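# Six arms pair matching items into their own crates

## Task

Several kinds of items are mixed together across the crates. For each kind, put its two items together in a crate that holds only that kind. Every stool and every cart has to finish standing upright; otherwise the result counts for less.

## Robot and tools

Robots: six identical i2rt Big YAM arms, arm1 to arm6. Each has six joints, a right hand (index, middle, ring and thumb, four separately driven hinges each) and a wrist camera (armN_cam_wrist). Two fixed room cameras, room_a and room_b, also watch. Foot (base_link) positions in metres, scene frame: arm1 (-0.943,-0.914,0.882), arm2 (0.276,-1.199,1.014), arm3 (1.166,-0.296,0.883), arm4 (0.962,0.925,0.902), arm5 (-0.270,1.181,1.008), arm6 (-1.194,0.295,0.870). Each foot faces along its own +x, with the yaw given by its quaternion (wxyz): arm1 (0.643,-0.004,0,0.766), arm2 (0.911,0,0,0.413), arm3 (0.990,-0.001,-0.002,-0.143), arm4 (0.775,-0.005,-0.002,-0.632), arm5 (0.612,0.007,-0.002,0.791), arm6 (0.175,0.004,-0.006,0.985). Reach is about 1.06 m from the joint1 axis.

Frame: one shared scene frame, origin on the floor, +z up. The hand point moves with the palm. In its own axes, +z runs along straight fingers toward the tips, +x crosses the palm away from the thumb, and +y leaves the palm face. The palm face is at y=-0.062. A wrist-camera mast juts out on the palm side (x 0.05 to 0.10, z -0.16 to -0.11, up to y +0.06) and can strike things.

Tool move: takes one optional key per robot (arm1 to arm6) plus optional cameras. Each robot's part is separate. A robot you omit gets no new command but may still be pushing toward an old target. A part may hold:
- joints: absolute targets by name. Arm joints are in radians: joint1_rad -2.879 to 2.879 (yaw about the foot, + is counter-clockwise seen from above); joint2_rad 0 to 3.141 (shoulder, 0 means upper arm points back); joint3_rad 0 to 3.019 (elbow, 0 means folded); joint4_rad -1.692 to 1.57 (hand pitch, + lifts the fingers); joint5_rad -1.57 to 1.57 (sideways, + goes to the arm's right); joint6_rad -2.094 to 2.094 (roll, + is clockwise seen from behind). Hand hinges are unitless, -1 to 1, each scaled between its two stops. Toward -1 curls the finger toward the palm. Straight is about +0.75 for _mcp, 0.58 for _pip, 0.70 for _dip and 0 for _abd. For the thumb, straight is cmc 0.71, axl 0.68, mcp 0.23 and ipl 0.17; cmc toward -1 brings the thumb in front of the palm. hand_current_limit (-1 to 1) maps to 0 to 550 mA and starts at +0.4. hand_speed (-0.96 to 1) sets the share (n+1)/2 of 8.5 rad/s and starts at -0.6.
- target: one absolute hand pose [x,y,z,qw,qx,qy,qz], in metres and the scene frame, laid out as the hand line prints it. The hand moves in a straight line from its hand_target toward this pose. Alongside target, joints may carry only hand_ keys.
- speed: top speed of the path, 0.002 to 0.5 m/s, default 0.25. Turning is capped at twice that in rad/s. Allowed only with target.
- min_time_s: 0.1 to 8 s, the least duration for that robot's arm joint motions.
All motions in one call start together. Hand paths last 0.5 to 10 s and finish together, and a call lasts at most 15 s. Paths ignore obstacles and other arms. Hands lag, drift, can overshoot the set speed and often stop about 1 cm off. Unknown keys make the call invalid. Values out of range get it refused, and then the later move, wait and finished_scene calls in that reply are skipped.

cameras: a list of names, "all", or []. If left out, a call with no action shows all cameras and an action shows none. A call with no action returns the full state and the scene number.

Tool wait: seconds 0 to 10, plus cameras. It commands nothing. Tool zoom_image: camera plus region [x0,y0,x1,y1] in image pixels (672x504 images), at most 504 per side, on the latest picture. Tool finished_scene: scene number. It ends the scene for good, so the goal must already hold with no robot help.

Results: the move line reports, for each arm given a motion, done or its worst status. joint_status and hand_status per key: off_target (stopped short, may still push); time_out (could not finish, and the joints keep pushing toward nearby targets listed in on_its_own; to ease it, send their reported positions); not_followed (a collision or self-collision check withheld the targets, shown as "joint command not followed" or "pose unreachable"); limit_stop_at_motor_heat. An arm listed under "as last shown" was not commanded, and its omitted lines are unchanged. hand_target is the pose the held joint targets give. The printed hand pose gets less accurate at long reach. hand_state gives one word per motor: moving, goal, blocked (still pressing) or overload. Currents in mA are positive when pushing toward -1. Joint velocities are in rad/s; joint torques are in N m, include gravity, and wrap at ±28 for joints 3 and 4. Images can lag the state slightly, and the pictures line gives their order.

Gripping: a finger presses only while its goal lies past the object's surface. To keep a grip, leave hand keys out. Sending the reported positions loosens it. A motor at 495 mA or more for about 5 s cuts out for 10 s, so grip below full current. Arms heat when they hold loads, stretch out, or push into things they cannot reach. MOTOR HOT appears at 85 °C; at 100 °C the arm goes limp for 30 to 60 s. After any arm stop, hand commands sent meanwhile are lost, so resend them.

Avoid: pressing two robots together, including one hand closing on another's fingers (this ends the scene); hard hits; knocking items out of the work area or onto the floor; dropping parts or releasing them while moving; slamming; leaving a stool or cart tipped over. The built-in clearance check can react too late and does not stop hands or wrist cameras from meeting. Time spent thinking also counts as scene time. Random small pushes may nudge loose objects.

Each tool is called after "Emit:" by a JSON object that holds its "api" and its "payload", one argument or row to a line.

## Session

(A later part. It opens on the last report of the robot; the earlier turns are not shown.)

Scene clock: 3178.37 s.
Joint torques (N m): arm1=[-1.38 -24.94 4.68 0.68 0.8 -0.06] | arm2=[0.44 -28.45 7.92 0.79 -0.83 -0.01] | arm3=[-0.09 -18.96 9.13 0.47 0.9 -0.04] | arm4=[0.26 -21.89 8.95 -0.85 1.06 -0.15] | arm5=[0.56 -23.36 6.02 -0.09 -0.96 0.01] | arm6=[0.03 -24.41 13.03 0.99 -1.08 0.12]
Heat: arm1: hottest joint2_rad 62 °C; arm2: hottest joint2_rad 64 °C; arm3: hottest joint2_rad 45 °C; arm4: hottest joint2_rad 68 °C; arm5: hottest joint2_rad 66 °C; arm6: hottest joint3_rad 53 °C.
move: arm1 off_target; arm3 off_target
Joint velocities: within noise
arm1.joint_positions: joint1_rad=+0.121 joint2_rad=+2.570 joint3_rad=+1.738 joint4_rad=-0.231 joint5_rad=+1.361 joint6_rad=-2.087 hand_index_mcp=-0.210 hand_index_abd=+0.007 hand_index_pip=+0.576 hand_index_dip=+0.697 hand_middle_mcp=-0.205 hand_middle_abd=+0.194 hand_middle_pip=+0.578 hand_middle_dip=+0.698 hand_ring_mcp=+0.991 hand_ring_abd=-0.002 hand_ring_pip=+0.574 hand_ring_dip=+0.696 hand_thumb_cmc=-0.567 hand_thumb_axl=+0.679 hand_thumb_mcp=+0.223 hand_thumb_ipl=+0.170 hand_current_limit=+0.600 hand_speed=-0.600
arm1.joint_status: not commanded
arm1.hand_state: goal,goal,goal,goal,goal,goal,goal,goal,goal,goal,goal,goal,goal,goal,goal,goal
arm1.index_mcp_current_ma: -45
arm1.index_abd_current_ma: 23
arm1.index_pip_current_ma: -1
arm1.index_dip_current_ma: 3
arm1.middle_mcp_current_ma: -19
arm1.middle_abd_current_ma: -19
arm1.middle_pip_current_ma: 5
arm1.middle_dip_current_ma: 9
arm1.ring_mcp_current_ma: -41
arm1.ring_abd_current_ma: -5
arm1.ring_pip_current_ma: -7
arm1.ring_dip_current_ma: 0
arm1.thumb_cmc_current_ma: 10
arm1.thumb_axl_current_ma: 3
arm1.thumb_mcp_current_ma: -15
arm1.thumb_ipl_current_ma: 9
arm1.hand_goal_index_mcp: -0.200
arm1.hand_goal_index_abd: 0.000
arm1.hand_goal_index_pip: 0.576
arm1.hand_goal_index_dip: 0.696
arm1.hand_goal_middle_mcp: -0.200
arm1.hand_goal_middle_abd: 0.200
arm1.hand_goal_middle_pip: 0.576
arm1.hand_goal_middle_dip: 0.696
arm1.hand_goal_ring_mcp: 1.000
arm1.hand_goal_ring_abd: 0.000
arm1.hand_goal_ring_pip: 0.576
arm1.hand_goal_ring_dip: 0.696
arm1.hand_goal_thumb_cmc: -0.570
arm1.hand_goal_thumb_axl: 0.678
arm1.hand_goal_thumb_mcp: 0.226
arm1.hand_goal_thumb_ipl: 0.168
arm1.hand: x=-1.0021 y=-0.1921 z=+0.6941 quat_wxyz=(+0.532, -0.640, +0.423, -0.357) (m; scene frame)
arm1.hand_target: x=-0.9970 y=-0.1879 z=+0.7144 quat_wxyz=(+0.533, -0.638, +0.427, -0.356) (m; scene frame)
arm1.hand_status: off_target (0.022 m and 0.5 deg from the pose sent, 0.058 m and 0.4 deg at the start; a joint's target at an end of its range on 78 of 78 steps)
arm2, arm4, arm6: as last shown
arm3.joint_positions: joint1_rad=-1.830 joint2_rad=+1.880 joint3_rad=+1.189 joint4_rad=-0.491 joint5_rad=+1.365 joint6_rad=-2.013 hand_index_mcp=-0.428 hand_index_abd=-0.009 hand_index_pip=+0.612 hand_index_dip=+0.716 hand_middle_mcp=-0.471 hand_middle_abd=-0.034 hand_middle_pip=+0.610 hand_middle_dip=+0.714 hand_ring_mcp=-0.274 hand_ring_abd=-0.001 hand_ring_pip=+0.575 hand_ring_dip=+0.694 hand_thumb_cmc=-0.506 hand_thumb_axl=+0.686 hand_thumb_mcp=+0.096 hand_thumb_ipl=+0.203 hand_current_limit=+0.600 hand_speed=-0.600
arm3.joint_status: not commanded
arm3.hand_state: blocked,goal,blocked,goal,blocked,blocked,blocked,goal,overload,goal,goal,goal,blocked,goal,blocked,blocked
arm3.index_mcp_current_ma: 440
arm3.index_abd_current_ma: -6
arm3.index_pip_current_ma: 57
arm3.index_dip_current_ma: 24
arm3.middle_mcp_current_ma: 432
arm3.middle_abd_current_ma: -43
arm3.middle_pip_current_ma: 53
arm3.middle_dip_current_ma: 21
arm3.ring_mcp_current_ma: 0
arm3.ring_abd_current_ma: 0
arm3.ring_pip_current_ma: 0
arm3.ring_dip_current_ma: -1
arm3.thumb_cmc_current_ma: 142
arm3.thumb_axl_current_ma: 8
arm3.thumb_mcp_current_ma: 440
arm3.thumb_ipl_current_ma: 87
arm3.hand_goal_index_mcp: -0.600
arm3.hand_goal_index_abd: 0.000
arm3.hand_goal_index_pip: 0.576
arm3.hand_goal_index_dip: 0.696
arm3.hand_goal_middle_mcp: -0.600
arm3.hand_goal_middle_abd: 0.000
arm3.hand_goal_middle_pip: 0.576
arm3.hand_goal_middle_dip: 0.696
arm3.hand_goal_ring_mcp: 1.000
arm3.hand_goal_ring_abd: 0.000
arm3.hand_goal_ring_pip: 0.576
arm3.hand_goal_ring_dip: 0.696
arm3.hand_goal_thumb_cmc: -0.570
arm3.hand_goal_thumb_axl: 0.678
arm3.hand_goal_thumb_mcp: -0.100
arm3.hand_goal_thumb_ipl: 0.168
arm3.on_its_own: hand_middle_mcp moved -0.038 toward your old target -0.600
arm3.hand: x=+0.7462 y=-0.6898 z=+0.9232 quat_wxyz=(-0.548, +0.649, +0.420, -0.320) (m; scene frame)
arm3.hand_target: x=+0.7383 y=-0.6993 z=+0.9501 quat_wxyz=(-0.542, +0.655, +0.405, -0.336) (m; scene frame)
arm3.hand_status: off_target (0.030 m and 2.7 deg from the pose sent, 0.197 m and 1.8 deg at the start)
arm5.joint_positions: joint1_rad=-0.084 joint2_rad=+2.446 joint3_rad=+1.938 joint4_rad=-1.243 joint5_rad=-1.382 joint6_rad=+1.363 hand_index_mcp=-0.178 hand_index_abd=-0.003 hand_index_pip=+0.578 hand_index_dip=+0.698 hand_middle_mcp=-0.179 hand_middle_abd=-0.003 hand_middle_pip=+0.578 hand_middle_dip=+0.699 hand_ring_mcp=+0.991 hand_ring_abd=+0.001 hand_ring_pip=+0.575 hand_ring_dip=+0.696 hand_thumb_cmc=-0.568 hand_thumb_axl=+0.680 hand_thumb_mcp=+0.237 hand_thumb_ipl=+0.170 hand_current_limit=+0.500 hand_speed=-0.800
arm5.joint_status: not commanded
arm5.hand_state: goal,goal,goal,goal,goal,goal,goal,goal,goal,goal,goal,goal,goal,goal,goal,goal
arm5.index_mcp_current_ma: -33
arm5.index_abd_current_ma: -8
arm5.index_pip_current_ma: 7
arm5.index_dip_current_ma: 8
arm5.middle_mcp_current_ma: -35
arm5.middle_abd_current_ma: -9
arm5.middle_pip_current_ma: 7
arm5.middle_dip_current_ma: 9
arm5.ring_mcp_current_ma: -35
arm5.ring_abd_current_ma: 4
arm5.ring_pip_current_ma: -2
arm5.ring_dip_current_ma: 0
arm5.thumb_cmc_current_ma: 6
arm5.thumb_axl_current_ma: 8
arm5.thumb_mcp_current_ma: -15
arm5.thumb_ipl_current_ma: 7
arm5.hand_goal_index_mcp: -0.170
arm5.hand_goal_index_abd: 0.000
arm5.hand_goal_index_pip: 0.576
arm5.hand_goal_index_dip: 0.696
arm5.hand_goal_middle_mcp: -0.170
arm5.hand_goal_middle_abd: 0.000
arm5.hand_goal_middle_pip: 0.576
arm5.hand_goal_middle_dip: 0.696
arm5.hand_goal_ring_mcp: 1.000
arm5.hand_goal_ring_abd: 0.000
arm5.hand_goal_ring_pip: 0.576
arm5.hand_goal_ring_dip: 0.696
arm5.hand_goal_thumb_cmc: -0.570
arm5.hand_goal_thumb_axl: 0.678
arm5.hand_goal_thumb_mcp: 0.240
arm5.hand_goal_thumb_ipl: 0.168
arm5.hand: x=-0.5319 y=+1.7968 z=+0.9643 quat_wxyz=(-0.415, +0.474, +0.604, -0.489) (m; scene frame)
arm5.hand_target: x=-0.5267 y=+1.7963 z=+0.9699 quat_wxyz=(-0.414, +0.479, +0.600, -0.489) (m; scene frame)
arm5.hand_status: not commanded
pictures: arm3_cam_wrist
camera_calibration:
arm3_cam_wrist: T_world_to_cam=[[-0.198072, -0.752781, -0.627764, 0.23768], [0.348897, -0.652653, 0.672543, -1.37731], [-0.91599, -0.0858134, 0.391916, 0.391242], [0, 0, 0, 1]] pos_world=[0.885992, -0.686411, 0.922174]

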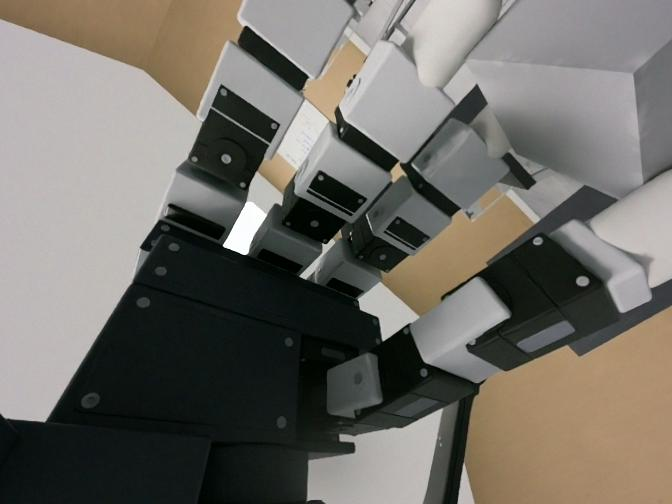

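Emit:
{"api": "move", "payload": {
  "arm1": {"target": [-0.998, -0.245, 0.71, 0.5330, -0.6380, 0.4270, -0.3560], "speed": 0.08},
  "arm3": {"joints": {"joint1_rad": -0.08}, "min_time_s": 6.5},
  "cameras": ["arm1_cam_wrist", "arm3_cam_wrist"]
}}

Emit:
{"api": "zoom_image", "payload": {
  "camera": "arm1_cam_wrist",
  "region": [420, 0, 672, 249]
}}

Scene clock: 3206.70 s.
Joint torques (N m): arm1=[0.15 -23.3 4.15 0.58 1.02 0.12] | arm2=[0.56 -28.45 7.84 0.8 -0.84 -0.01] | arm3=[-0.85 -18.9 9.03 0.5 0.95 -0.06] | arm4=[0.26 -21.71 9.01 -0.8 1.08 -0.11] | arm5=[0.56 -23.36 6.02 -0.09 -0.96 0.02] | arm6=[0.03 -24.47 13.03 0.99 -1.08 0.11]
Heat: arm1: hottest joint2_rad 65 °C; arm2: hottest joint2_rad 64 °C; arm3: hottest joint2_rad 44 °C; arm4: hottest joint2_rad 68 °C; arm5: hottest joint2_rad 66 °C; arm6: hottest joint3_rad 54 °C.
move: arm1 moving; arm3 done
Joint velocities: arm1=[within noise] | arm2=[within noise] | arm3=[0.112 -0.005 -0.002 -0.007 0.037 0.022] | arm4=[within noise] | arm5=[within noise] | arm6=[within noise]
arm1.joint_positions: joint1_rad=+0.129 joint2_rad=+2.492 joint3_rad=+1.540 joint4_rad=-0.231 joint5_rad=+1.369 joint6_rad=-1.990 hand_index_mcp=-0.210 hand_index_abd=+0.007 hand_index_pip=+0.576 hand_index_dip=+0.697 hand_middle_mcp=-0.205 hand_middle_abd=+0.194 hand_middle_pip=+0.578 hand_middle_dip=+0.698 hand_ring_mcp=+0.991 hand_ring_abd=-0.002 hand_ring_pip=+0.574 hand_ring_dip=+0.696 hand_thumb_cmc=-0.567 hand_thumb_axl=+0.679 hand_thumb_mcp=+0.223 hand_thumb_ipl=+0.170 hand_current_limit=+0.600 hand_speed=-0.600
arm1.joint_status: not commanded
arm1.hand_state: goal,goal,goal,goal,goal,goal,goal,goal,goal,goal,goal,goal,goal,goal,goal,goal
arm1.index_mcp_current_ma: -45
arm1.index_abd_current_ma: 23
arm1.index_pip_current_ma: -1
arm1.index_dip_current_ma: 3
arm1.middle_mcp_current_ma: -19
arm1.middle_abd_current_ma: -19
arm1.middle_pip_current_ma: 5
arm1.middle_dip_current_ma: 9
arm1.ring_mcp_current_ma: -41
arm1.ring_abd_current_ma: -5
arm1.ring_pip_current_ma: -7
arm1.ring_dip_current_ma: 0
arm1.thumb_cmc_current_ma: 10
arm1.thumb_axl_current_ma: 3
arm1.thumb_mcp_current_ma: -15
arm1.thumb_ipl_current_ma: 9
arm1.hand_goal_index_mcp: -0.200
arm1.hand_goal_index_abd: 0.000
arm1.hand_goal_index_pip: 0.576
arm1.hand_goal_index_dip: 0.696
arm1.hand_goal_middle_mcp: -0.200
arm1.hand_goal_middle_abd: 0.200
arm1.hand_goal_middle_pip: 0.576
arm1.hand_goal_middle_dip: 0.696
arm1.hand_goal_ring_mcp: 1.000
arm1.hand_goal_ring_abd: 0.000
arm1.hand_goal_ring_pip: 0.576
arm1.hand_goal_ring_dip: 0.696
arm1.hand_goal_thumb_cmc: -0.570
arm1.hand_goal_thumb_axl: 0.678
arm1.hand_goal_thumb_mcp: 0.226
arm1.hand_goal_thumb_ipl: 0.168
arm1.hand: x=-0.9884 y=-0.2518 z=+0.6884 quat_wxyz=(+0.524, -0.643, +0.422, -0.367) (m; scene frame)
arm1.hand_target: x=-0.9978 y=-0.2451 z=+0.7095 quat_wxyz=(+0.533, -0.638, +0.427, -0.356) (m; scene frame)
arm1.hand_status: moving (0.025 m and 1.9 deg from the pose sent, 0.055 m and 0.5 deg at the start)
arm2, arm4, arm5, arm6: as last shown
arm3.joint_positions: joint1_rad=-0.081 joint2_rad=+1.880 joint3_rad=+1.189 joint4_rad=-0.491 joint5_rad=+1.364 joint6_rad=-2.013 hand_index_mcp=-0.429 hand_index_abd=-0.009 hand_index_pip=+0.612 hand_index_dip=+0.716 hand_middle_mcp=-0.473 hand_middle_abd=-0.034 hand_middle_pip=+0.610 hand_middle_dip=+0.715 hand_ring_mcp=-0.274 hand_ring_abd=-0.001 hand_ring_pip=+0.575 hand_ring_dip=+0.694 hand_thumb_cmc=-0.505 hand_thumb_axl=+0.686 hand_thumb_mcp=+0.096 hand_thumb_ipl=+0.204 hand_current_limit=+0.600 hand_speed=-0.600
arm3.joint_status: all done
arm3.hand_state: blocked,goal,blocked,goal,blocked,blocked,blocked,goal,overload,goal,goal,goal,blocked,goal,blocked,blocked
arm3.index_mcp_current_ma: 439
arm3.index_abd_current_ma: -6
arm3.index_pip_current_ma: 58
arm3.index_dip_current_ma: 24
arm3.middle_mcp_current_ma: 423
arm3.middle_abd_current_ma: -43
arm3.middle_pip_current_ma: 54
arm3.middle_dip_current_ma: 22
arm3.ring_mcp_current_ma: 0
arm3.ring_abd_current_ma: 0
arm3.ring_pip_current_ma: 0
arm3.ring_dip_current_ma: -1
arm3.thumb_cmc_current_ma: 146
arm3.thumb_axl_current_ma: 8
arm3.thumb_mcp_current_ma: 440
arm3.thumb_ipl_current_ma: 90
arm3.hand_goal_index_mcp: -0.600
arm3.hand_goal_index_abd: 0.000
arm3.hand_goal_index_pip: 0.576
arm3.hand_goal_index_dip: 0.696
arm3.hand_goal_middle_mcp: -0.600
arm3.hand_goal_middle_abd: 0.000
arm3.hand_goal_middle_pip: 0.576
arm3.hand_goal_middle_dip: 0.696
arm3.hand_goal_ring_mcp: 1.000
arm3.hand_goal_ring_abd: 0.000
arm3.hand_goal_ring_pip: 0.576
arm3.hand_goal_ring_dip: 0.696
arm3.hand_goal_thumb_cmc: -0.570
arm3.hand_goal_thumb_axl: 0.678
arm3.hand_goal_thumb_mcp: -0.100
arm3.hand_goal_thumb_ipl: 0.168
arm3.hand: x=+1.6279 y=-0.6378 z=+0.9268 quat_wxyz=(-0.105, +0.095, +0.765, -0.628) (m; scene frame)
arm3.hand_target: x=+1.6397 y=-0.6422 z=+0.9540 quat_wxyz=(-0.087, +0.109, +0.760, -0.635) (m; scene frame)
arm3.hand_status: not commanded
pictures: arm1_cam_wrist, arm3_cam_wrist
camera_calibration:
arm1_cam_wrist: T_world_to_cam=[[-0.359099, 0.644932, -0.674619, 0.307062], [-0.769259, 0.204771, 0.605235, -1.16909], [0.528478, 0.736296, 0.422587, 0.537111], [0, 0, 0, 1]] pos_world=[-1.07292, -0.354112, 0.687748]
arm3_cam_wrist: T_world_to_cam=[[0.777641, -0.0654579, -0.625292, -0.698626], [0.578466, 0.464084, 0.670823, -1.31333], [0.246277, -0.883369, 0.398756, -1.20525], [0, 0, 0, 1]] pos_world=[1.59982, -0.500917, 0.92477]

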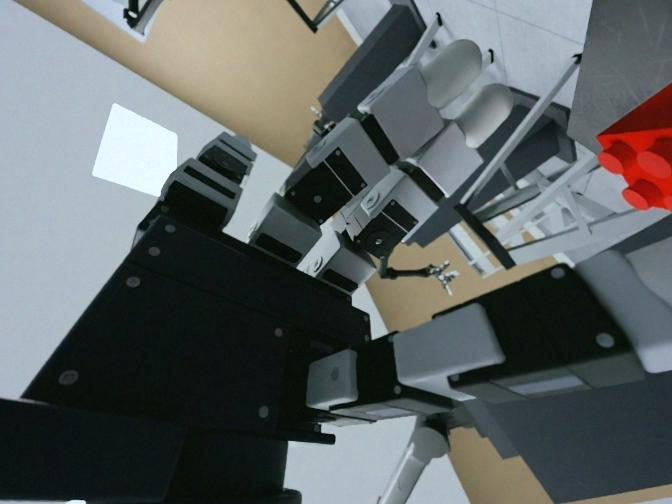

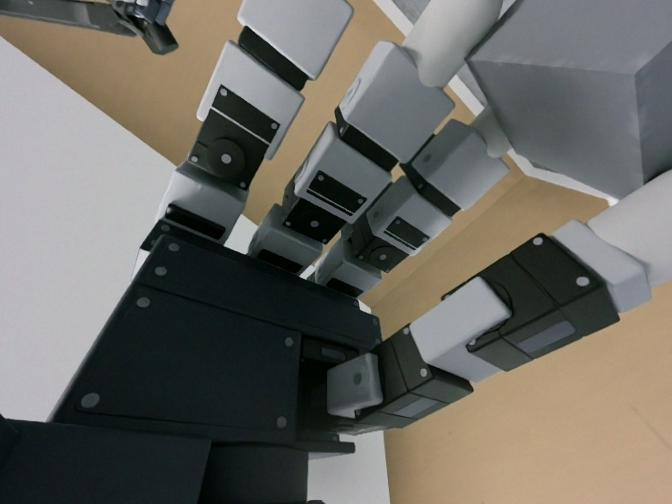

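Scaled by 2.000.

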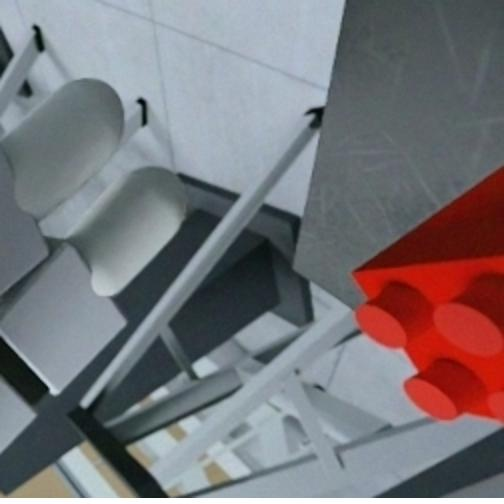

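Emit:
{"api": "move", "payload": {
  "arm1": {"target": [-1.006, -0.247, 0.655, 0.5330, -0.6380, 0.4270, -0.3560], "speed": 0.05},
  "arm3": {"target": [1.757, -0.655, 0.83, -0.0783, 0.0934, 0.7601, -0.6378], "speed": 0.12},
  "arm2": {"joints": {"joint1_rad": -0.224, "hand_middle_abd": 0.2, "hand_speed": -0.6}, "min_time_s": 3},
  "cameras": ["arm1_cam_wrist", "arm3_cam_wrist"]
}}

Emit:
{"api": "zoom_image", "payload": {
  "camera": "arm1_cam_wrist",
  "region": [420, 0, 672, 249]
}}

Scene clock: 3234.07 s.
Joint torques (N m): arm1=[0.21 -18.67 7.21 0.5 1.05 0.13] | arm2=[-0.26 -28.4 7.92 0.75 -0.83 0] | arm3=[-0.38 -20.37 9.89 0.61 0.7 0.25] | arm4=[0.62 -22.24 9.01 -0.69 1.05 -0.13] | arm5=[0.62 -23.36 6.01 -0.09 -0.96 0.01] | arm6=[-0.15 -24.59 13.04 0.99 -1.08 0.11]
Heat: arm1: hottest joint2_rad 61 °C; arm2: hottest joint2_rad 64 °C; arm3: hottest joint2_rad 45 °C; arm4: hottest joint2_rad 68 °C; arm5: hottest joint2_rad 66 °C; arm6: hottest joint3_rad 54 °C.
move: arm1 off_target; arm2 done; arm3 off_target
Joint velocities: within noise
arm1.joint_positions: joint1_rad=+0.143 joint2_rad=+2.550 joint3_rad=+1.561 joint4_rad=-0.235 joint5_rad=+1.373 joint6_rad=-1.932 hand_index_mcp=-0.210 hand_index_abd=+0.007 hand_index_pip=+0.576 hand_index_dip=+0.697 hand_middle_mcp=-0.205 hand_middle_abd=+0.194 hand_middle_pip=+0.578 hand_middle_dip=+0.698 hand_ring_mcp=+0.991 hand_ring_abd=-0.002 hand_ring_pip=+0.574 hand_ring_dip=+0.696 hand_thumb_cmc=-0.567 hand_thumb_axl=+0.679 hand_thumb_mcp=+0.223 hand_thumb_ipl=+0.170 hand_current_limit=+0.600 hand_speed=-0.600
arm1.joint_status: not commanded
arm1.hand_state: goal,goal,goal,goal,goal,goal,goal,goal,goal,goal,goal,goal,goal,goal,goal,goal
arm1.index_mcp_current_ma: -45
arm1.index_abd_current_ma: 23
arm1.index_pip_current_ma: -1
arm1.index_dip_current_ma: 3
arm1.middle_mcp_current_ma: -19
arm1.middle_abd_current_ma: -19
arm1.middle_pip_current_ma: 5
arm1.middle_dip_current_ma: 9
arm1.ring_mcp_current_ma: -41
arm1.ring_abd_current_ma: -5
arm1.ring_pip_current_ma: -7
arm1.ring_dip_current_ma: 0
arm1.thumb_cmc_current_ma: 10
arm1.thumb_axl_current_ma: 3
arm1.thumb_mcp_current_ma: -15
arm1.thumb_ipl_current_ma: 9
arm1.hand_goal_index_mcp: -0.200
arm1.hand_goal_index_abd: 0.000
arm1.hand_goal_index_pip: 0.576
arm1.hand_goal_index_dip: 0.696
arm1.hand_goal_middle_mcp: -0.200
arm1.hand_goal_middle_abd: 0.200
arm1.hand_goal_middle_pip: 0.576
arm1.hand_goal_middle_dip: 0.696
arm1.hand_goal_ring_mcp: 1.000
arm1.hand_goal_ring_abd: 0.000
arm1.hand_goal_ring_pip: 0.576
arm1.hand_goal_ring_dip: 0.696
arm1.hand_goal_thumb_cmc: -0.570
arm1.hand_goal_thumb_axl: 0.678
arm1.hand_goal_thumb_mcp: 0.226
arm1.hand_goal_thumb_ipl: 0.168
arm1.hand: x=-0.9958 y=-0.2569 z=+0.6598 quat_wxyz=(+0.528, -0.640, +0.425, -0.362) (m; scene frame)
arm1.hand_target: x=-1.0060 y=-0.2476 z=+0.6553 quat_wxyz=(+0.533, -0.638, +0.426, -0.355) (m; scene frame)
arm1.hand_status: off_target (0.015 m and 0.9 deg from the pose sent, 0.038 m and 1.9 deg at the start)
arm2.joint_positions: joint1_rad=-0.217 joint2_rad=+2.528 joint3_rad=+1.999 joint4_rad=-0.544 joint5_rad=-1.360 joint6_rad=+2.092 hand_index_mcp=-0.207 hand_index_abd=+0.001 hand_index_pip=+0.573 hand_index_dip=+0.694 hand_middle_mcp=-0.205 hand_middle_abd=+0.189 hand_middle_pip=+0.573 hand_middle_dip=+0.693 hand_ring_mcp=+0.988 hand_ring_abd=+0.001 hand_ring_pip=+0.574 hand_ring_dip=+0.696 hand_thumb_cmc=-0.569 hand_thumb_axl=+0.680 hand_thumb_mcp=+0.224 hand_thumb_ipl=+0.170 hand_current_limit=+0.600 hand_speed=-0.600
arm2.joint_status: all done
arm2.hand_state: goal,goal,goal,goal,goal,goal,goal,goal,goal,goal,goal,goal,goal,goal,goal,goal
arm2.index_mcp_current_ma: -11
arm2.index_abd_current_ma: 1
arm2.index_pip_current_ma: -5
arm2.index_dip_current_ma: -2
arm2.middle_mcp_current_ma: -9
arm2.middle_abd_current_ma: -17
arm2.middle_pip_current_ma: -4
arm2.middle_dip_current_ma: -3
arm2.ring_mcp_current_ma: -24
arm2.ring_abd_current_ma: 1
arm2.ring_pip_current_ma: -2
arm2.ring_dip_current_ma: 0
arm2.thumb_cmc_current_ma: 1
arm2.thumb_axl_current_ma: 2
arm2.thumb_mcp_current_ma: -4
arm2.thumb_ipl_current_ma: 3
arm2.hand_goal_index_mcp: -0.200
arm2.hand_goal_index_abd: 0.000
arm2.hand_goal_index_pip: 0.576
arm2.hand_goal_index_dip: 0.696
arm2.hand_goal_middle_mcp: -0.200
arm2.hand_goal_middle_abd: 0.200
arm2.hand_goal_middle_pip: 0.576
arm2.hand_goal_middle_dip: 0.696
arm2.hand_goal_ring_mcp: 1.000
arm2.hand_goal_ring_abd: 0.000
arm2.hand_goal_ring_pip: 0.576
arm2.hand_goal_ring_dip: 0.696
arm2.hand_goal_thumb_cmc: -0.570
arm2.hand_goal_thumb_axl: 0.678
arm2.hand_goal_thumb_mcp: 0.226
arm2.hand_goal_thumb_ipl: 0.168
arm2.hand: x=+0.7696 y=-0.6417 z=+0.9342 quat_wxyz=(-0.615, +0.744, +0.198, -0.172) (m; scene frame)
arm2.hand_target: x=+0.7760 y=-0.6433 z=+0.9500 quat_wxyz=(-0.617, +0.743, +0.199, -0.165) (m; scene frame)
arm2.hand_status: not commanded
arm3.joint_positions: joint1_rad=-0.037 joint2_rad=+2.279 joint3_rad=+1.530 joint4_rad=-0.458 joint5_rad=+1.381 joint6_rad=-2.015 hand_index_mcp=-0.434 hand_index_abd=-0.006 hand_index_pip=+0.614 hand_index_dip=+0.717 hand_middle_mcp=-0.486 hand_middle_abd=-0.042 hand_middle_pip=+0.610 hand_middle_dip=+0.715 hand_ring_mcp=-0.332 hand_ring_abd=+0.001 hand_ring_pip=+0.584 hand_ring_dip=+0.694 hand_thumb_cmc=-0.501 hand_thumb_axl=+0.687 hand_thumb_mcp=+0.096 hand_thumb_ipl=+0.205 hand_current_limit=+0.600 hand_speed=-0.600
arm3.joint_status: not commanded
arm3.hand_state: blocked,goal,blocked,blocked,blocked,blocked,blocked,goal,overload,goal,goal,goal,blocked,goal,blocked,blocked
arm3.index_mcp_current_ma: 440
arm3.index_abd_current_ma: -3
arm3.index_pip_current_ma: 63
arm3.index_dip_current_ma: 26
arm3.middle_mcp_current_ma: 358
arm3.middle_abd_current_ma: -59
arm3.middle_pip_current_ma: 54
arm3.middle_dip_current_ma: 22
arm3.ring_mcp_current_ma: 0
arm3.ring_abd_current_ma: 0
arm3.ring_pip_current_ma: 7
arm3.ring_dip_current_ma: -1
arm3.thumb_cmc_current_ma: 160
arm3.thumb_axl_current_ma: 9
arm3.thumb_mcp_current_ma: 440
arm3.thumb_ipl_current_ma: 93
arm3.hand_goal_index_mcp: -0.600
arm3.hand_goal_index_abd: 0.000
arm3.hand_goal_index_pip: 0.576
arm3.hand_goal_index_dip: 0.696
arm3.hand_goal_middle_mcp: -0.600
arm3.hand_goal_middle_abd: 0.000
arm3.hand_goal_middle_pip: 0.576
arm3.hand_goal_middle_dip: 0.696
arm3.hand_goal_ring_mcp: 1.000
arm3.hand_goal_ring_abd: 0.000
arm3.hand_goal_ring_pip: 0.576
arm3.hand_goal_ring_dip: 0.696
arm3.hand_goal_thumb_cmc: -0.570
arm3.hand_goal_thumb_axl: 0.678
arm3.hand_goal_thumb_mcp: -0.100
arm3.hand_goal_thumb_ipl: 0.168
arm3.hand: x=+1.7351 y=-0.6504 z=+0.8154 quat_wxyz=(-0.104, +0.071, +0.763, -0.634) (m; scene frame)
arm3.hand_target: x=+1.7560 y=-0.6545 z=+0.8308 quat_wxyz=(-0.078, +0.093, +0.760, -0.638) (m; scene frame)
arm3.hand_status: off_target (0.027 m and 3.9 deg from the pose sent, 0.162 m and 3.3 deg at the start)
arm4, arm5, arm6: as last shown
pictures: arm1_cam_wrist, arm3_cam_wrist
camera_calibration:
arm1_cam_wrist: T_world_to_cam=[[-0.36385, 0.65492, -0.662339, 0.278234], [-0.76639, 0.193651, 0.612492, -1.16122], [0.529395, 0.730465, 0.431464, 0.55044], [0, 0, 0, 1]] pos_world=[-1.08011, -0.359428, 0.658026]
arm3_cam_wrist: T_world_to_cam=[[0.760683, -0.0399046, -0.647895, -0.787948], [0.579886, 0.490312, 0.650636, -1.26369], [0.291707, -0.870633, 0.396112, -1.26676], [0, 0, 0, 1]] pos_world=[1.7017, -0.514722, 0.81347]

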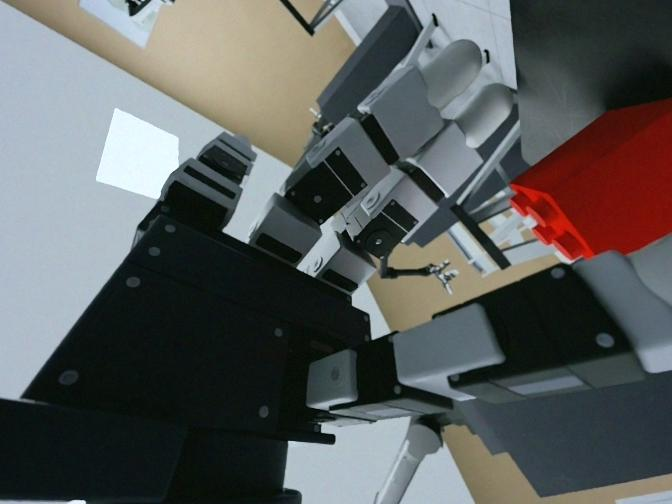

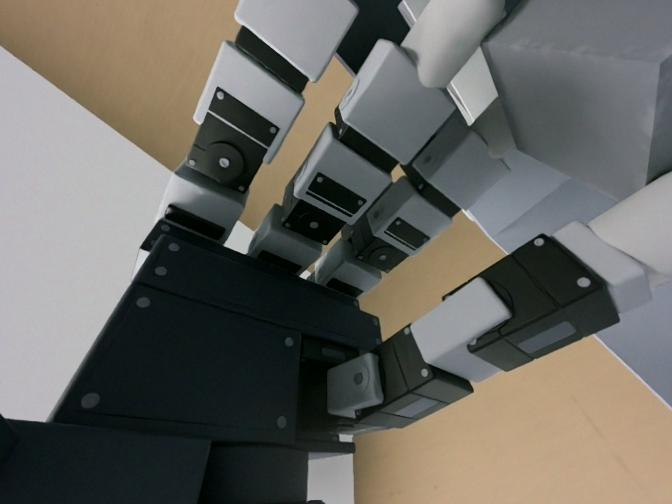

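Scaled by 2.000.

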